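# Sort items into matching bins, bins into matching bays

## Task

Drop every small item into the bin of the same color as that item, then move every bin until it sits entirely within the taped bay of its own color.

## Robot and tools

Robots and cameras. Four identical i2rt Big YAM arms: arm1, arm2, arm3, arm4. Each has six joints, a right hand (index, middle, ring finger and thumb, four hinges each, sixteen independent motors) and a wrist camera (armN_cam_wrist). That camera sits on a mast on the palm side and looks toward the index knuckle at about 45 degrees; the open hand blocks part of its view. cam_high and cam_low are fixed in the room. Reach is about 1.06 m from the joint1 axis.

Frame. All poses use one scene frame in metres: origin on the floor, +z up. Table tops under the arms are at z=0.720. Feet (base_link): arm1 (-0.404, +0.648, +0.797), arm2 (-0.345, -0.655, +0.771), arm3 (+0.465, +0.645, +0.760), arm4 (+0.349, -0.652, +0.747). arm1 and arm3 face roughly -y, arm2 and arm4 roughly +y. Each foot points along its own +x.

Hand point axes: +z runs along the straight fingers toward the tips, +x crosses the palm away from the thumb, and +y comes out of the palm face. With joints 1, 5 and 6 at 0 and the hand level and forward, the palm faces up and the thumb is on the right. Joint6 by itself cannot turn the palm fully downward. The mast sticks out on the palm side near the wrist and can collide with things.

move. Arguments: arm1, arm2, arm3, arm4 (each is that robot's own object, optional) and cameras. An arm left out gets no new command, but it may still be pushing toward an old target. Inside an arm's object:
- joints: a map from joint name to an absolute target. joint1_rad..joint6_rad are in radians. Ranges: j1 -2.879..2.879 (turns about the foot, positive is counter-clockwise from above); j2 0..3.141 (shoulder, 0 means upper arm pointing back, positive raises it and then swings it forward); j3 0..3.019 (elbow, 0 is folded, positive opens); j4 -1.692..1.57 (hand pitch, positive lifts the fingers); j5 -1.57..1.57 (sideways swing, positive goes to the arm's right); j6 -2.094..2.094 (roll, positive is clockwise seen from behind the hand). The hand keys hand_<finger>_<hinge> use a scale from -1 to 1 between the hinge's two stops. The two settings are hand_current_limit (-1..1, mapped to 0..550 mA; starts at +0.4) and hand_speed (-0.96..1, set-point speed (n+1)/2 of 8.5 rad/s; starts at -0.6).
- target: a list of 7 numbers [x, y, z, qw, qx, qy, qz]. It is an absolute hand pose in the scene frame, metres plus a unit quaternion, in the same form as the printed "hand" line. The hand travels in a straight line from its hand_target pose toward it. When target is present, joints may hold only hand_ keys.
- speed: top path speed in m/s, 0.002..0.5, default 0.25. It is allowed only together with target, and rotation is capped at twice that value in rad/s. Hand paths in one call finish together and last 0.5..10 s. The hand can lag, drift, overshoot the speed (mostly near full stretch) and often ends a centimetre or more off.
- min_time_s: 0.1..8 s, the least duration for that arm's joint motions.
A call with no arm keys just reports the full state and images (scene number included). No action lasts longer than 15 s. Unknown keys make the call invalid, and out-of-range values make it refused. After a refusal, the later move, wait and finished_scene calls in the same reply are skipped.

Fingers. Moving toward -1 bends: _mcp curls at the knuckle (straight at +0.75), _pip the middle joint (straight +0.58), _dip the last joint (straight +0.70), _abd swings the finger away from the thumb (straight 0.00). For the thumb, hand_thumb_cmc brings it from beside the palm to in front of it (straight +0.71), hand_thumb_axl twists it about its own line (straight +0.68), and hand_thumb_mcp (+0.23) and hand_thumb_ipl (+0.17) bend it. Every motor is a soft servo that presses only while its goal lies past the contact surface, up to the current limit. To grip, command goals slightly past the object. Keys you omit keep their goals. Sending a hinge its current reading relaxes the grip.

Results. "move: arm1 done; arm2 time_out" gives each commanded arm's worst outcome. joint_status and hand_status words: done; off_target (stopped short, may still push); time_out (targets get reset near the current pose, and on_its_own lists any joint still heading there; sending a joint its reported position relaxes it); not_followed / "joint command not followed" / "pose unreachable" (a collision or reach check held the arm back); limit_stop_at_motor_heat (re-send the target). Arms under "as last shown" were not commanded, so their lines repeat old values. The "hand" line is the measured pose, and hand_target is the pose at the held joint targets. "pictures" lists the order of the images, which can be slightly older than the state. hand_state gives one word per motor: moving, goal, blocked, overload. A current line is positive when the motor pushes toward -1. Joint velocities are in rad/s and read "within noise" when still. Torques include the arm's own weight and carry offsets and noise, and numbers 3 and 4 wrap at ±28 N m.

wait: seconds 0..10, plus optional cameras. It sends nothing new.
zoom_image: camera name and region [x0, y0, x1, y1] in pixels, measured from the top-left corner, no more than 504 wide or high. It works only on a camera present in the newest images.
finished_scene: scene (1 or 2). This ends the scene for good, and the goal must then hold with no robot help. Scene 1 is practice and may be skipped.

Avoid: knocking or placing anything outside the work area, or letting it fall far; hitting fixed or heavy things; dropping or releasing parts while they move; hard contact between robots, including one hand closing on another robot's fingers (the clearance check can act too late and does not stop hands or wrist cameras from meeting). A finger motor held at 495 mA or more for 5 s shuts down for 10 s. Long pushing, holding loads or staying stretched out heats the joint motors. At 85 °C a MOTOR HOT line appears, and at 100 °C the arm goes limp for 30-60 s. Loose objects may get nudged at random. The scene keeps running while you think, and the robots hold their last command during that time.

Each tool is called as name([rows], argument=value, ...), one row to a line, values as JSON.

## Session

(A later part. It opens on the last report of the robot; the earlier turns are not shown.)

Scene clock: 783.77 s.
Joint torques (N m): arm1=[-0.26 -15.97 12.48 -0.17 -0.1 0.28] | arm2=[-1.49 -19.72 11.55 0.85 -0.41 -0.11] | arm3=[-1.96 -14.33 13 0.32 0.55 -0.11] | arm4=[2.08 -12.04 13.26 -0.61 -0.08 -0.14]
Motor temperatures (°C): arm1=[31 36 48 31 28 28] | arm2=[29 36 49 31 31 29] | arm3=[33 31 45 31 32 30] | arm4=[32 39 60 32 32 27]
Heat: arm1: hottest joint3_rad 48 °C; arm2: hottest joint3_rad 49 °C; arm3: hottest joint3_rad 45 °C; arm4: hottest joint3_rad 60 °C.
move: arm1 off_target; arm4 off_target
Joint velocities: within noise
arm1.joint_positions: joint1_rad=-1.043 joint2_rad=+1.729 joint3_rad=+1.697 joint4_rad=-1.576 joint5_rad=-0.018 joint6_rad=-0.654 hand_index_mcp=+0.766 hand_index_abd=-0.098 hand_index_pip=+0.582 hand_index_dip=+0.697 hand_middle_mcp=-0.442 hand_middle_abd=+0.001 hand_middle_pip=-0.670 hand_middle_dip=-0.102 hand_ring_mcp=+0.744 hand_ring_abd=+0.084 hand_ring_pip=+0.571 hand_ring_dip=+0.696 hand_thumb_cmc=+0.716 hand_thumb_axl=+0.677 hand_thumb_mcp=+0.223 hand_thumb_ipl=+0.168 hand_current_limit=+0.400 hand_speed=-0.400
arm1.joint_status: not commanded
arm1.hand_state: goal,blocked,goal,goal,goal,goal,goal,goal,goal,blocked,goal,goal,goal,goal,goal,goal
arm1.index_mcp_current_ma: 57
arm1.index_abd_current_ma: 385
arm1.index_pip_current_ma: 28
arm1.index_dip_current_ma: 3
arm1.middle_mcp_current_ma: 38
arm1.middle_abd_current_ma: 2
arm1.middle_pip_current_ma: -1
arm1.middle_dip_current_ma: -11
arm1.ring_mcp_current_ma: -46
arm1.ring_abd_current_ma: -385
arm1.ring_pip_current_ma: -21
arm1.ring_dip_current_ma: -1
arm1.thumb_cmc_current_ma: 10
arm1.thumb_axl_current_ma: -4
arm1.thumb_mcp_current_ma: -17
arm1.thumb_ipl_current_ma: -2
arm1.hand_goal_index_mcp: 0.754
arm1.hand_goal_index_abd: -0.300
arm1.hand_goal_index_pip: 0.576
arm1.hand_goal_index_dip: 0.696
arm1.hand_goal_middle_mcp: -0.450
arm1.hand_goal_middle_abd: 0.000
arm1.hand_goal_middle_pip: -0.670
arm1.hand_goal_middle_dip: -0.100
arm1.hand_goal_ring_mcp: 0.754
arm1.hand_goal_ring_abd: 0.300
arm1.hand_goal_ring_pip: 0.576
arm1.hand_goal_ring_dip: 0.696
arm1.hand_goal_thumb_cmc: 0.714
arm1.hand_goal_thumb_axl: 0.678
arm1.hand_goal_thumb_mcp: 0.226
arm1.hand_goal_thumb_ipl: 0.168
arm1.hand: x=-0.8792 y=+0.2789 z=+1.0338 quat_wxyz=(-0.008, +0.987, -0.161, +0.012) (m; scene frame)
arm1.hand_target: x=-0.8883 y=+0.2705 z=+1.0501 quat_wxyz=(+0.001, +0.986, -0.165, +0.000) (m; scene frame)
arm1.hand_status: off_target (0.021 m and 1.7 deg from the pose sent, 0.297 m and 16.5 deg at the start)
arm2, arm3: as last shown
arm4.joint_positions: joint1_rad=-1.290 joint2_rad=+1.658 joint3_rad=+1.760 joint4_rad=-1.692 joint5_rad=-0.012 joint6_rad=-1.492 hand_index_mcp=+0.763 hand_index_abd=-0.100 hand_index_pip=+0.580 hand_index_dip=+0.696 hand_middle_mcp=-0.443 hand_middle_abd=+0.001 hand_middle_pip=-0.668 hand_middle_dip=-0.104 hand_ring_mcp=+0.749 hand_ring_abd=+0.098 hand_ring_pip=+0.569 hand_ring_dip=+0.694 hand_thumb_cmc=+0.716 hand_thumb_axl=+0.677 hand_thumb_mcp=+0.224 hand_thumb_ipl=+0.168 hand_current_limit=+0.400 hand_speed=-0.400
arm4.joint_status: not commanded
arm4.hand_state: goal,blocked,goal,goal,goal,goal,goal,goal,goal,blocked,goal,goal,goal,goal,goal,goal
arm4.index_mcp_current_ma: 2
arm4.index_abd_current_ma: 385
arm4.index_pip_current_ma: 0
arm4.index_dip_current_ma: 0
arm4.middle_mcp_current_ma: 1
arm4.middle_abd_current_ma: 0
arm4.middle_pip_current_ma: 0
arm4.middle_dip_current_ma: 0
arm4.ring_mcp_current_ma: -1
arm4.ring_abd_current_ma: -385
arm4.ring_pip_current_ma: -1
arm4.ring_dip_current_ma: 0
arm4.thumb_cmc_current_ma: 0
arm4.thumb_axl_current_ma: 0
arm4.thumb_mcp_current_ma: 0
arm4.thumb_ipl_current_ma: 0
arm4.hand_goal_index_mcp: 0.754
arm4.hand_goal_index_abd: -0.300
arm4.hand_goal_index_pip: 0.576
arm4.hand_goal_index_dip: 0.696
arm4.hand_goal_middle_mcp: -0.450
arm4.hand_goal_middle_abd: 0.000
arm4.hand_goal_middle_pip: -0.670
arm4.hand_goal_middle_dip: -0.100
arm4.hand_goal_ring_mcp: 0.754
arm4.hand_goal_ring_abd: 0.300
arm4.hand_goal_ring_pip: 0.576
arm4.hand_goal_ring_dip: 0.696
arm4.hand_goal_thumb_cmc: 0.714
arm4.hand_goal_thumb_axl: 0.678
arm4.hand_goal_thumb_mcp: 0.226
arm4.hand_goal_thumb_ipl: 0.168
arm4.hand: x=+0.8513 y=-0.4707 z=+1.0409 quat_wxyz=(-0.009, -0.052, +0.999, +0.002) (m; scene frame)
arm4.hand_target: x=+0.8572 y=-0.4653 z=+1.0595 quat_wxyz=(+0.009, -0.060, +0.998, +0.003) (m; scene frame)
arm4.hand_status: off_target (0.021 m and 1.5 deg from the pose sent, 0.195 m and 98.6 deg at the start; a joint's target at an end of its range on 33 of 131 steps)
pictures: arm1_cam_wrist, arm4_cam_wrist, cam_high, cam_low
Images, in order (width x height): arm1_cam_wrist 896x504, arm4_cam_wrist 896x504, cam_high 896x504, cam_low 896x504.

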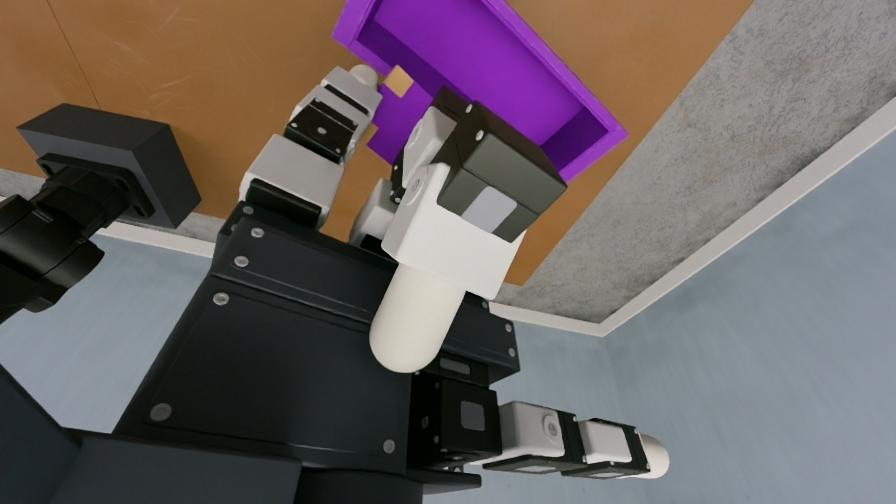

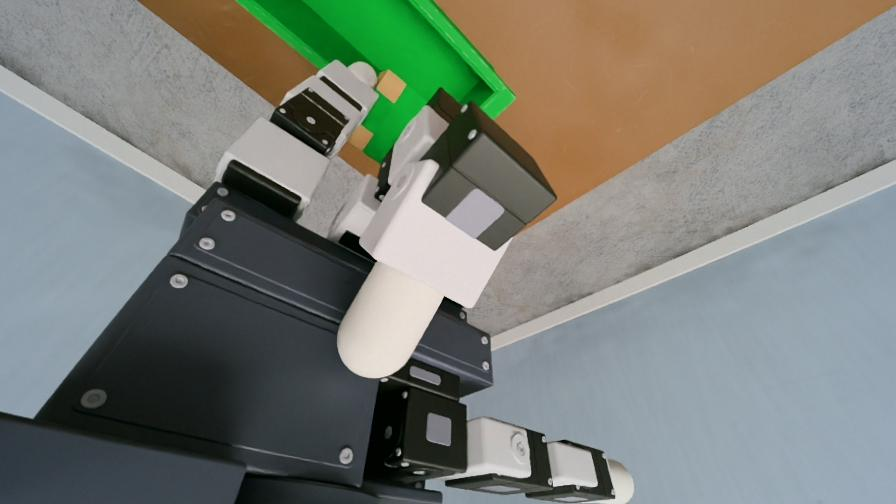

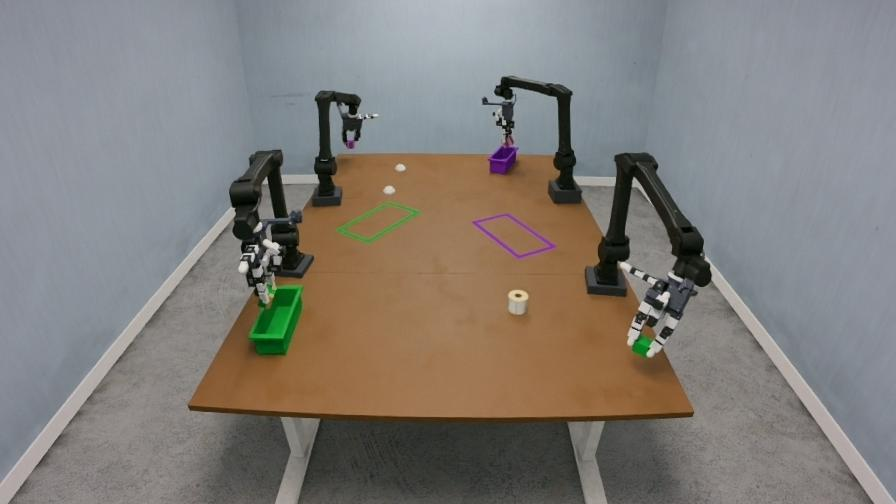

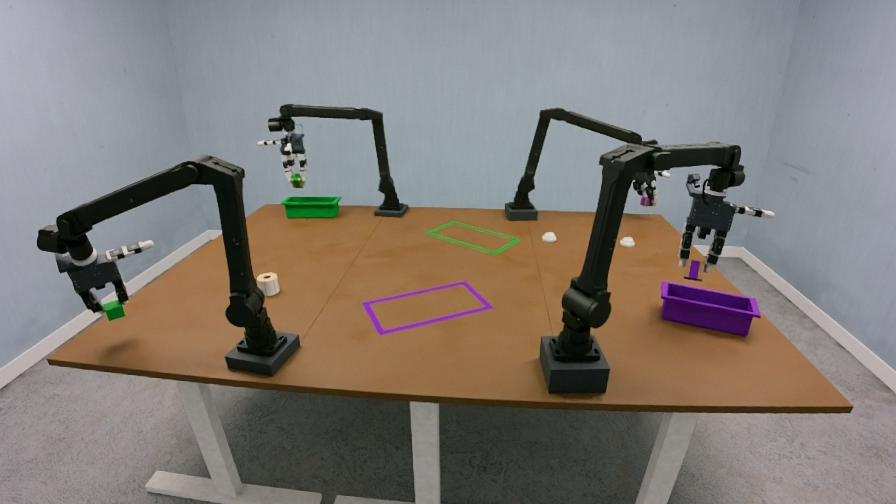

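move(arm1={"target": [-0.908, 0.289, 0.99, 0, 0.986, -0.165, 0], "speed": 0.15}, arm4={"target": [0.857, -0.461, 0.99, 0, -0.061, 0.998, 0], "speed": 0.15}, cameras=["arm1_cam_wrist", "arm4_cam_wrist", "cam_high", "cam_low"])

zoom_image(camera="cam_high", region=[220, 230, 340, 370])

zoom_image(camera="cam_high", region=[470, 110, 550, 180])

zoom_image(camera="cam_low", region=[640, 220, 780, 350])

zoom_image(camera="cam_low", region=[250, 130, 360, 230])

Scene clock: 851.73 s.
Joint torques (N m): arm1=[-1.26 -17.32 9.17 0.95 -0.15 -0.05] | arm2=[-1.49 -20.31 11.6 0.96 -0.43 -0.11] | arm3=[-2.61 -14.62 12.97 0.28 0.53 -0.14] | arm4=[2.2 -12.63 8.55 0.29 -0.08 -0.04]
Motor temperatures (°C): arm1=[31 37 50 31 27 28] | arm2=[29 36 51 31 31 29] | arm3=[33 31 46 31 32 30] | arm4=[32 39 64 32 31 27]
Heat: arm1: hottest joint3_rad 50 °C; arm2: hottest joint3_rad 51 °C; arm3: hottest joint3_rad 46 °C; arm4: hottest joint3_rad 64 °C.
move: arm1 done; arm4 done
Joint velocities: within noise
arm1.joint_positions: joint1_rad=-1.079 joint2_rad=+1.767 joint3_rad=+1.617 joint4_rad=-1.454 joint5_rad=-0.015 joint6_rad=-0.672 hand_index_mcp=+0.765 hand_index_abd=-0.098 hand_index_pip=+0.582 hand_index_dip=+0.697 hand_middle_mcp=-0.442 hand_middle_abd=+0.001 hand_middle_pip=-0.670 hand_middle_dip=-0.102 hand_ring_mcp=+0.744 hand_ring_abd=+0.084 hand_ring_pip=+0.571 hand_ring_dip=+0.696 hand_thumb_cmc=+0.716 hand_thumb_axl=+0.677 hand_thumb_mcp=+0.223 hand_thumb_ipl=+0.168 hand_current_limit=+0.400 hand_speed=-0.400
arm1.joint_status: not commanded
arm1.hand_state: goal,blocked,goal,goal,goal,goal,goal,goal,goal,blocked,goal,goal,goal,goal,goal,goal
arm1.index_mcp_current_ma: 52
arm1.index_abd_current_ma: 385
arm1.index_pip_current_ma: 28
arm1.index_dip_current_ma: 3
arm1.middle_mcp_current_ma: 38
arm1.middle_abd_current_ma: 2
arm1.middle_pip_current_ma: -1
arm1.middle_dip_current_ma: -11
arm1.ring_mcp_current_ma: -49
arm1.ring_abd_current_ma: -385
arm1.ring_pip_current_ma: -21
arm1.ring_dip_current_ma: -2
arm1.thumb_cmc_current_ma: 9
arm1.thumb_axl_current_ma: -4
arm1.thumb_mcp_current_ma: -17
arm1.thumb_ipl_current_ma: -2
arm1.hand_goal_index_mcp: 0.754
arm1.hand_goal_index_abd: -0.300
arm1.hand_goal_index_pip: 0.576
arm1.hand_goal_index_dip: 0.696
arm1.hand_goal_middle_mcp: -0.450
arm1.hand_goal_middle_abd: 0.000
arm1.hand_goal_middle_pip: -0.670
arm1.hand_goal_middle_dip: -0.100
arm1.hand_goal_ring_mcp: 0.754
arm1.hand_goal_ring_abd: 0.300
arm1.hand_goal_ring_pip: 0.576
arm1.hand_goal_ring_dip: 0.696
arm1.hand_goal_thumb_cmc: 0.714
arm1.hand_goal_thumb_axl: 0.678
arm1.hand_goal_thumb_mcp: 0.226
arm1.hand_goal_thumb_ipl: 0.168
arm1.hand: x=-0.9006 y=+0.2907 z=+0.9846 quat_wxyz=(-0.008, +0.985, -0.170, +0.009) (m; scene frame)
arm1.hand_target: x=-0.9079 y=+0.2891 z=+0.9901 quat_wxyz=(+0.000, +0.986, -0.165, +0.000) (m; scene frame)
arm1.hand_status: done (0.009 m and 1.5 deg from the pose sent, 0.053 m and 1.7 deg at the start)
arm2, arm3: as last shown
arm4.joint_positions: joint1_rad=-1.282 joint2_rad=+1.668 joint3_rad=+1.641 joint4_rad=-1.556 joint5_rad=-0.009 joint6_rad=-1.493 hand_index_mcp=+0.763 hand_index_abd=-0.100 hand_index_pip=+0.580 hand_index_dip=+0.696 hand_middle_mcp=-0.443 hand_middle_abd=+0.001 hand_middle_pip=-0.668 hand_middle_dip=-0.104 hand_ring_mcp=+0.749 hand_ring_abd=+0.098 hand_ring_pip=+0.569 hand_ring_dip=+0.694 hand_thumb_cmc=+0.716 hand_thumb_axl=+0.677 hand_thumb_mcp=+0.223 hand_thumb_ipl=+0.168 hand_current_limit=+0.400 hand_speed=-0.400
arm4.joint_status: not commanded
arm4.hand_state: goal,blocked,goal,goal,goal,goal,goal,goal,goal,blocked,goal,goal,goal,goal,goal,goal
arm4.index_mcp_current_ma: 2
arm4.index_abd_current_ma: 385
arm4.index_pip_current_ma: 0
arm4.index_dip_current_ma: 0
arm4.middle_mcp_current_ma: 1
arm4.middle_abd_current_ma: 0
arm4.middle_pip_current_ma: 0
arm4.middle_dip_current_ma: 0
arm4.ring_mcp_current_ma: -1
arm4.ring_abd_current_ma: -385
arm4.ring_pip_current_ma: -1
arm4.ring_dip_current_ma: 0
arm4.thumb_cmc_current_ma: 0
arm4.thumb_axl_current_ma: 0
arm4.thumb_mcp_current_ma: 0
arm4.thumb_ipl_current_ma: 0
arm4.hand_goal_index_mcp: 0.754
arm4.hand_goal_index_abd: -0.300
arm4.hand_goal_index_pip: 0.576
arm4.hand_goal_index_dip: 0.696
arm4.hand_goal_middle_mcp: -0.450
arm4.hand_goal_middle_abd: 0.000
arm4.hand_goal_middle_pip: -0.670
arm4.hand_goal_middle_dip: -0.100
arm4.hand_goal_ring_mcp: 0.754
arm4.hand_goal_ring_abd: 0.300
arm4.hand_goal_ring_pip: 0.576
arm4.hand_goal_ring_dip: 0.696
arm4.hand_goal_thumb_cmc: 0.714
arm4.hand_goal_thumb_axl: 0.678
arm4.hand_goal_thumb_mcp: 0.226
arm4.hand_goal_thumb_ipl: 0.168
arm4.hand: x=+0.8570 y=-0.4662 z=+0.9907 quat_wxyz=(-0.006, -0.056, +0.998, +0.001) (m; scene frame)
arm4.hand_target: x=+0.8569 y=-0.4610 z=+0.9901 quat_wxyz=(+0.000, -0.061, +0.998, +0.000) (m; scene frame)
arm4.hand_status: done (0.005 m and 0.9 deg from the pose sent, 0.052 m and 1.5 deg at the start)
pictures: arm1_cam_wrist, arm4_cam_wrist, cam_high, cam_low
Images, in order (width x height): arm1_cam_wrist 896x504, arm4_cam_wrist 896x504, cam_high 896x504, cam_low 896x504.

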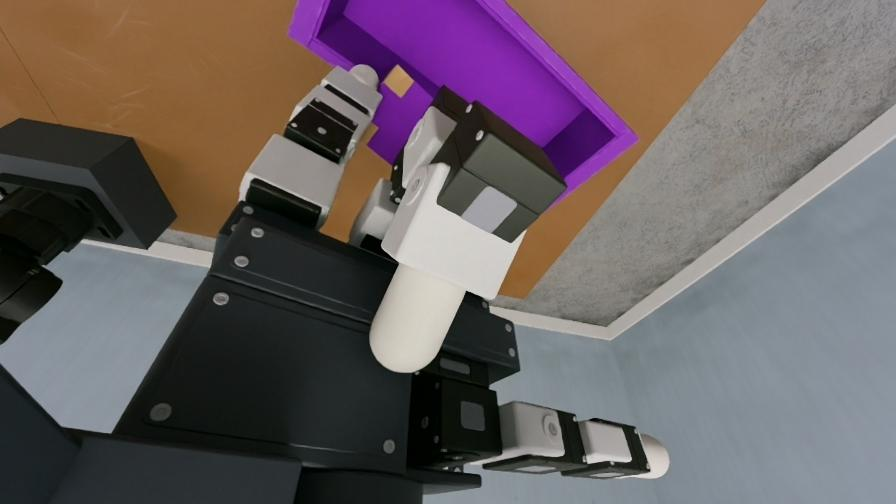

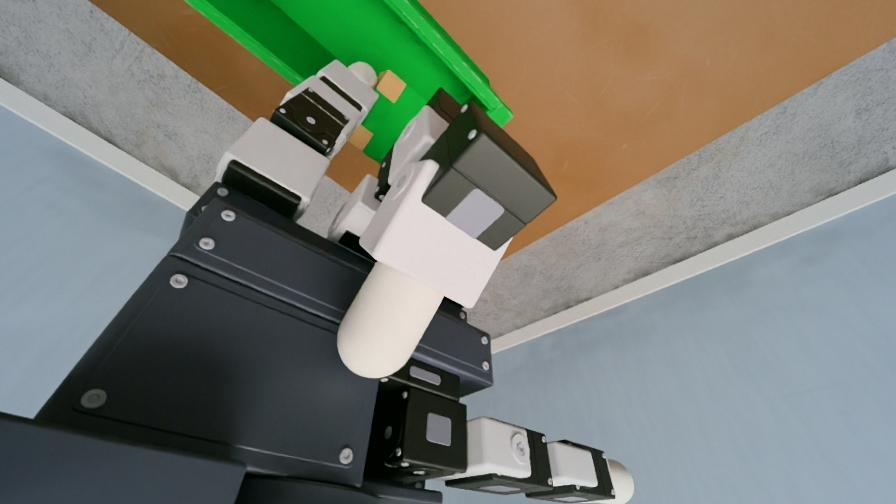

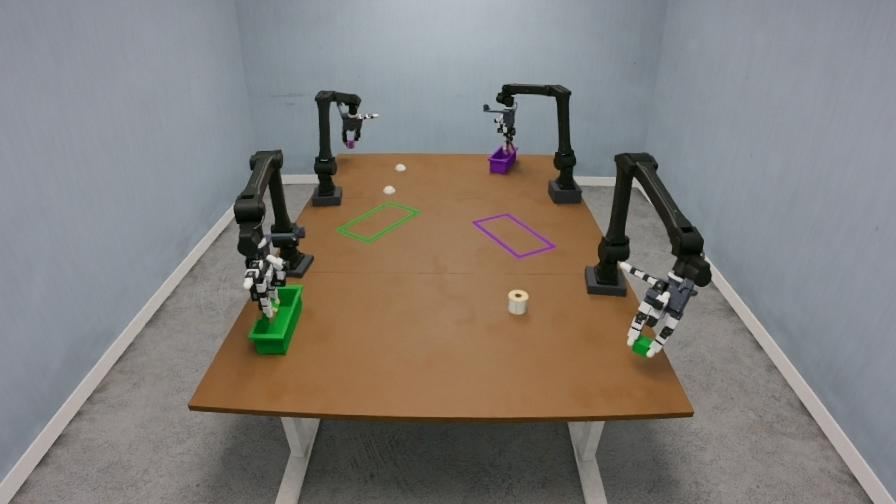

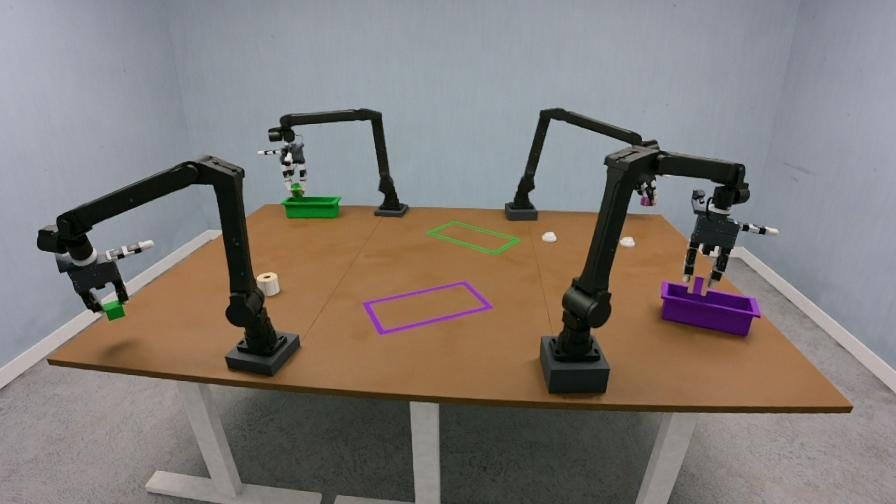

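Scaled by 3.600 from the camera's 896x504 image, which has a finer 1280x720 frame.

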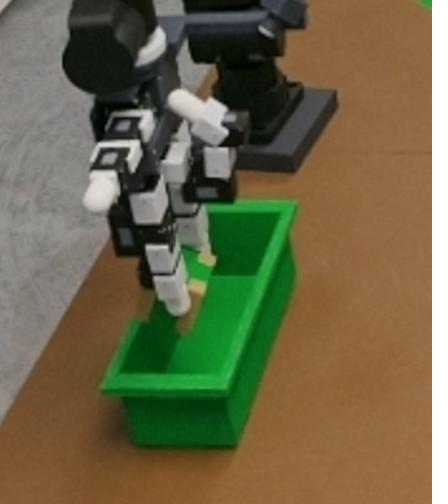

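Scaled by 6.300 from the camera's 896x504 image, which has a finer 1280x720 frame.

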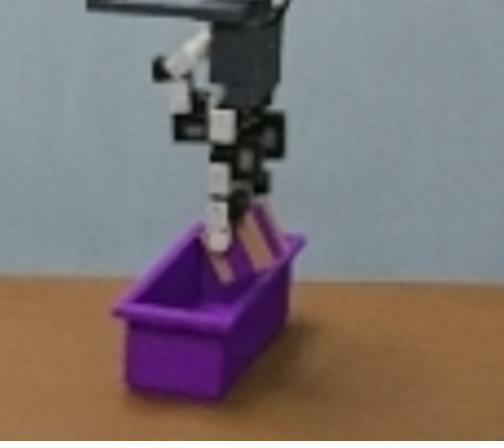

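Scaled by 3.600 from the camera's 896x504 image, which has a finer 1280x720 frame.

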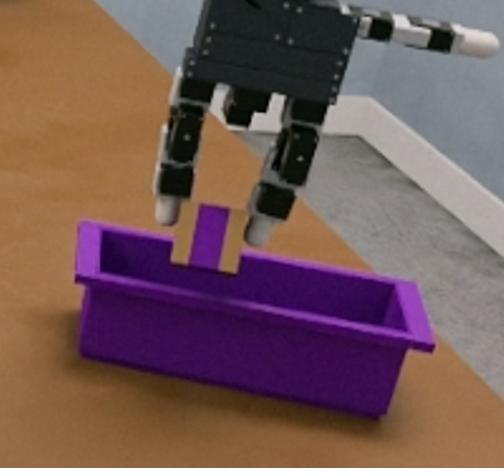

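Scaled by 4.582 from the camera's 896x504 image, which has a finer 1280x720 frame.

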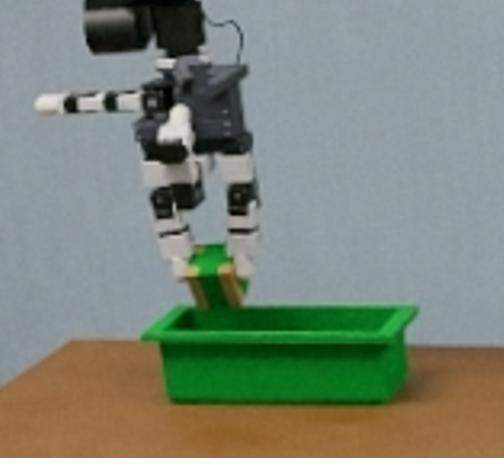

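move(arm1={"target": [-0.908, 0.290, 0.892, 0, 0.986, -0.165, 0], "speed": 0.12}, arm4={"target": [0.849, -0.461, 0.892, 0, -0.061, 0.998, 0], "speed": 0.12}, cameras=["arm1_cam_wrist", "arm4_cam_wrist", "cam_high", "cam_low"])

zoom_image(camera="cam_high", region=[220, 230, 340, 370])

zoom_image(camera="cam_low", region=[640, 220, 780, 350])

Scene clock: 880.53 s.
Joint torques (N m): arm1=[-1.08 -16.91 8.58 1.09 -0.1 -0.03] | arm2=[-1.55 -19.84 11.75 0.8 -0.4 -0.11] | arm3=[-2.14 -14.39 13.05 0.38 0.56 -0.12] | arm4=[2.26 -12.16 8.17 0.34 -0.09 0]
Motor temperatures (°C): arm1=[31 37 48 31 27 28] | arm2=[29 36 51 31 31 29] | arm3=[33 31 47 31 32 30] | arm4=[32 40 55 32 31 27]
Heat: arm1: hottest joint3_rad 48 °C; arm2: hottest joint3_rad 51 °C; arm3: hottest joint3_rad 47 °C; arm4: hottest joint3_rad 55 °C.
move: arm1 done; arm4 done
Joint velocities: within noise
arm1.joint_positions: joint1_rad=-1.079 joint2_rad=+1.824 joint3_rad=+1.441 joint4_rad=-1.217 joint5_rad=-0.017 joint6_rad=-0.672 hand_index_mcp=+0.763 hand_index_abd=-0.098 hand_index_pip=+0.583 hand_index_dip=+0.700 hand_middle_mcp=-0.441 hand_middle_abd=+0.001 hand_middle_pip=-0.670 hand_middle_dip=-0.102 hand_ring_mcp=+0.735 hand_ring_abd=+0.084 hand_ring_pip=+0.572 hand_ring_dip=+0.698 hand_thumb_cmc=+0.716 hand_thumb_axl=+0.677 hand_thumb_mcp=+0.222 hand_thumb_ipl=+0.168 hand_current_limit=+0.400 hand_speed=-0.400
arm1.joint_status: not commanded
arm1.hand_state: goal,blocked,goal,goal,goal,goal,goal,goal,goal,blocked,goal,goal,goal,goal,goal,goal
arm1.index_mcp_current_ma: 44
arm1.index_abd_current_ma: 385
arm1.index_pip_current_ma: 32
arm1.index_dip_current_ma: 18
arm1.middle_mcp_current_ma: 42
arm1.middle_abd_current_ma: 2
arm1.middle_pip_current_ma: -1
arm1.middle_dip_current_ma: -11
arm1.ring_mcp_current_ma: -92
arm1.ring_abd_current_ma: -385
arm1.ring_pip_current_ma: -18
arm1.ring_dip_current_ma: 7
arm1.thumb_cmc_current_ma: 8
arm1.thumb_axl_current_ma: -4
arm1.thumb_mcp_current_ma: -22
arm1.thumb_ipl_current_ma: -2
arm1.hand_goal_index_mcp: 0.754
arm1.hand_goal_index_abd: -0.300
arm1.hand_goal_index_pip: 0.576
arm1.hand_goal_index_dip: 0.696
arm1.hand_goal_middle_mcp: -0.450
arm1.hand_goal_middle_abd: 0.000
arm1.hand_goal_middle_pip: -0.670
arm1.hand_goal_middle_dip: -0.100
arm1.hand_goal_ring_mcp: 0.754
arm1.hand_goal_ring_abd: 0.300
arm1.hand_goal_ring_pip: 0.576
arm1.hand_goal_ring_dip: 0.696
arm1.hand_goal_thumb_cmc: 0.714
arm1.hand_goal_thumb_axl: 0.678
arm1.hand_goal_thumb_mcp: 0.226
arm1.hand_goal_thumb_ipl: 0.168
arm1.hand: x=-0.9000 y=+0.2922 z=+0.8902 quat_wxyz=(-0.006, +0.986, -0.169, +0.008) (m; scene frame)
arm1.hand_target: x=-0.9079 y=+0.2901 z=+0.8921 quat_wxyz=(+0.000, +0.986, -0.165, +0.000) (m; scene frame)
arm1.hand_status: done (0.008 m and 1.3 deg from the pose sent, 0.093 m and 1.5 deg at the start)
arm2, arm3: as last shown
arm4.joint_positions: joint1_rad=-1.279 joint2_rad=+1.684 joint3_rad=+1.406 joint4_rad=-1.303 joint5_rad=-0.009 joint6_rad=-1.493 hand_index_mcp=+0.763 hand_index_abd=-0.102 hand_index_pip=+0.580 hand_index_dip=+0.696 hand_middle_mcp=-0.443 hand_middle_abd=+0.001 hand_middle_pip=-0.668 hand_middle_dip=-0.104 hand_ring_mcp=+0.748 hand_ring_abd=+0.098 hand_ring_pip=+0.569 hand_ring_dip=+0.694 hand_thumb_cmc=+0.716 hand_thumb_axl=+0.677 hand_thumb_mcp=+0.223 hand_thumb_ipl=+0.168 hand_current_limit=+0.400 hand_speed=-0.400
arm4.joint_status: not commanded
arm4.hand_state: goal,blocked,goal,goal,goal,goal,goal,goal,goal,blocked,goal,goal,goal,goal,goal,goal
arm4.index_mcp_current_ma: 2
arm4.index_abd_current_ma: 385
arm4.index_pip_current_ma: 0
arm4.index_dip_current_ma: 0
arm4.middle_mcp_current_ma: 1
arm4.middle_abd_current_ma: 0
arm4.middle_pip_current_ma: 0
arm4.middle_dip_current_ma: 0
arm4.ring_mcp_current_ma: -1
arm4.ring_abd_current_ma: -385
arm4.ring_pip_current_ma: -1
arm4.ring_dip_current_ma: 0
arm4.thumb_cmc_current_ma: 0
arm4.thumb_axl_current_ma: 0
arm4.thumb_mcp_current_ma: 0
arm4.thumb_ipl_current_ma: 0
arm4.hand_goal_index_mcp: 0.754
arm4.hand_goal_index_abd: -0.300
arm4.hand_goal_index_pip: 0.576
arm4.hand_goal_index_dip: 0.696
arm4.hand_goal_middle_mcp: -0.450
arm4.hand_goal_middle_abd: 0.000
arm4.hand_goal_middle_pip: -0.670
arm4.hand_goal_middle_dip: -0.100
arm4.hand_goal_ring_mcp: 0.754
arm4.hand_goal_ring_abd: 0.300
arm4.hand_goal_ring_pip: 0.576
arm4.hand_goal_ring_dip: 0.696
arm4.hand_goal_thumb_cmc: 0.714
arm4.hand_goal_thumb_axl: 0.678
arm4.hand_goal_thumb_mcp: 0.226
arm4.hand_goal_thumb_ipl: 0.168
arm4.hand: x=+0.8487 y=-0.4663 z=+0.8943 quat_wxyz=(-0.005, -0.058, +0.998, +0.001) (m; scene frame)
arm4.hand_target: x=+0.8490 y=-0.4610 z=+0.8921 quat_wxyz=(+0.000, -0.061, +0.998, +0.000) (m; scene frame)
arm4.hand_status: done (0.006 m and 0.6 deg from the pose sent, 0.099 m and 0.9 deg at the start)
pictures: arm1_cam_wrist, arm4_cam_wrist, cam_high, cam_low
Images, in order (width x height): arm1_cam_wrist 896x504, arm4_cam_wrist 896x504, cam_high 896x504, cam_low 896x504.

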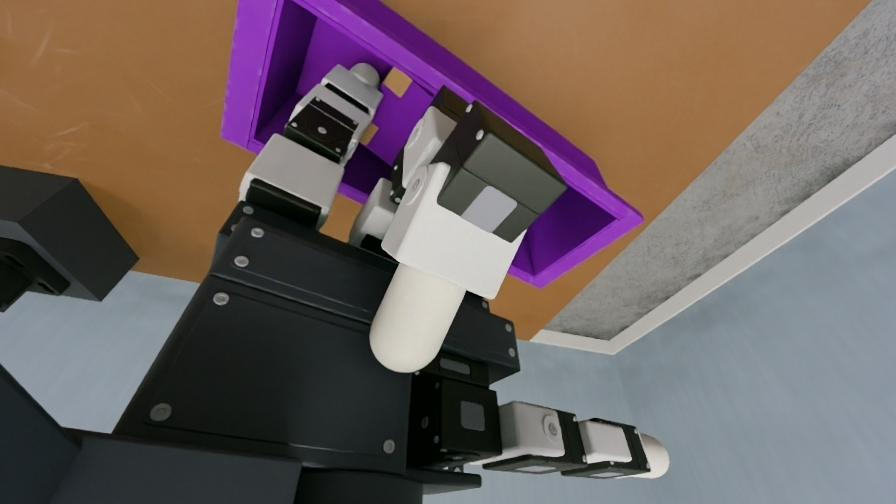

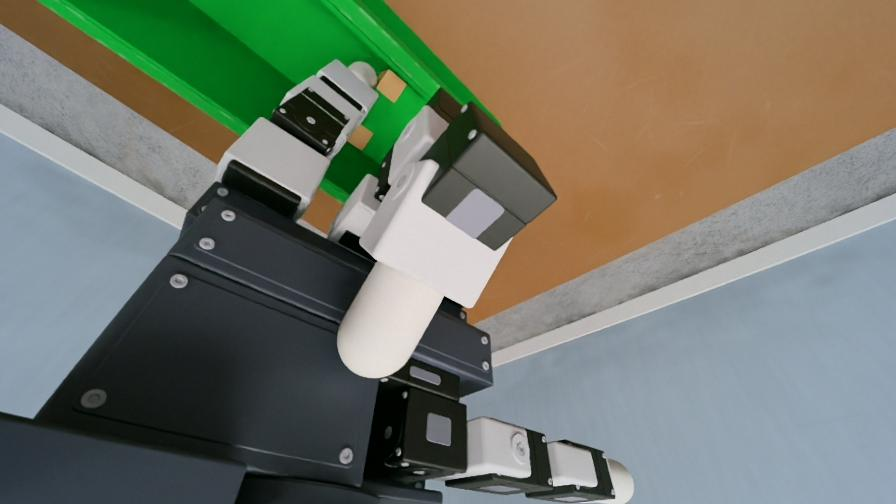

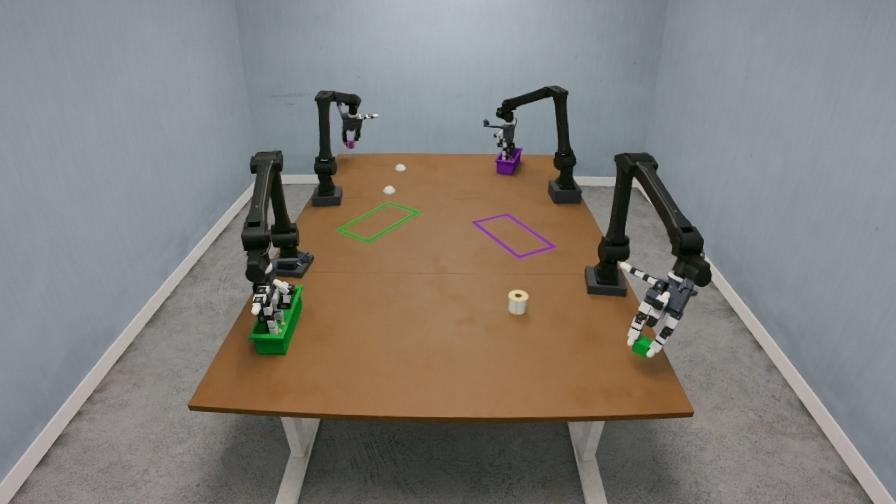

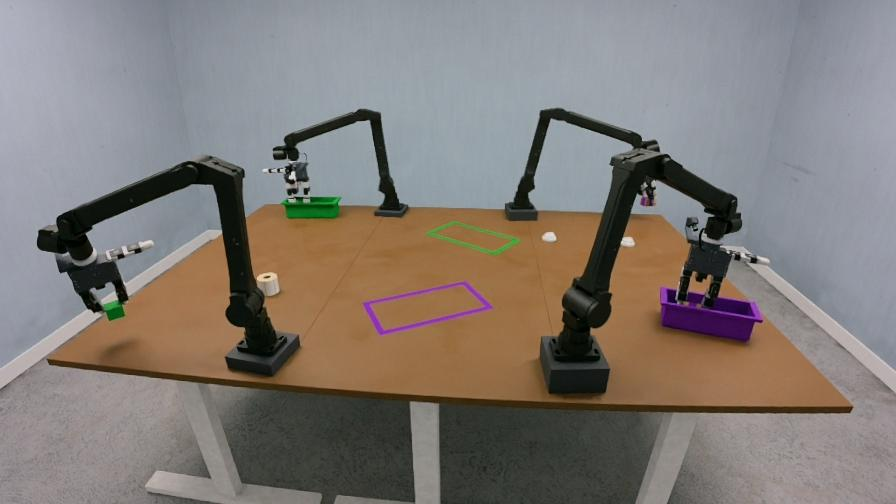

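Scaled by 3.600 from the camera's 896x504 image, which has a finer 1280x720 frame.

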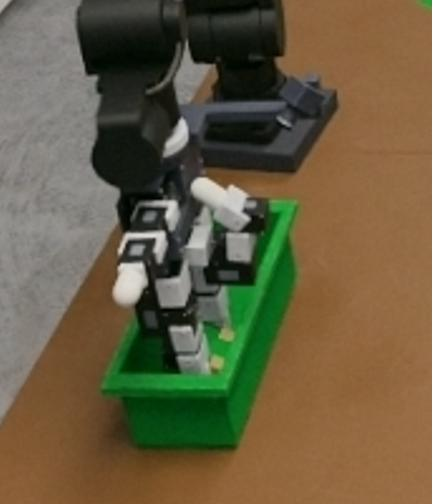

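Scaled by 3.600 from the camera's 896x504 image, which has a finer 1280x720 frame.

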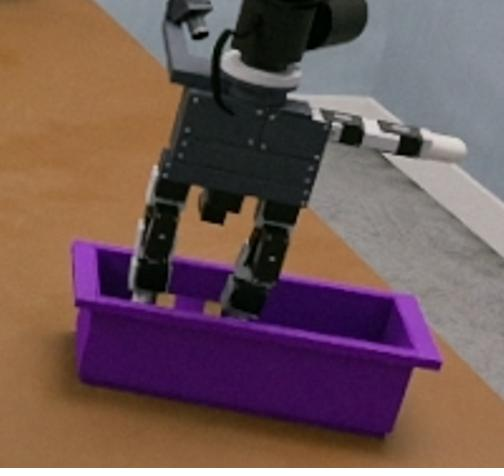

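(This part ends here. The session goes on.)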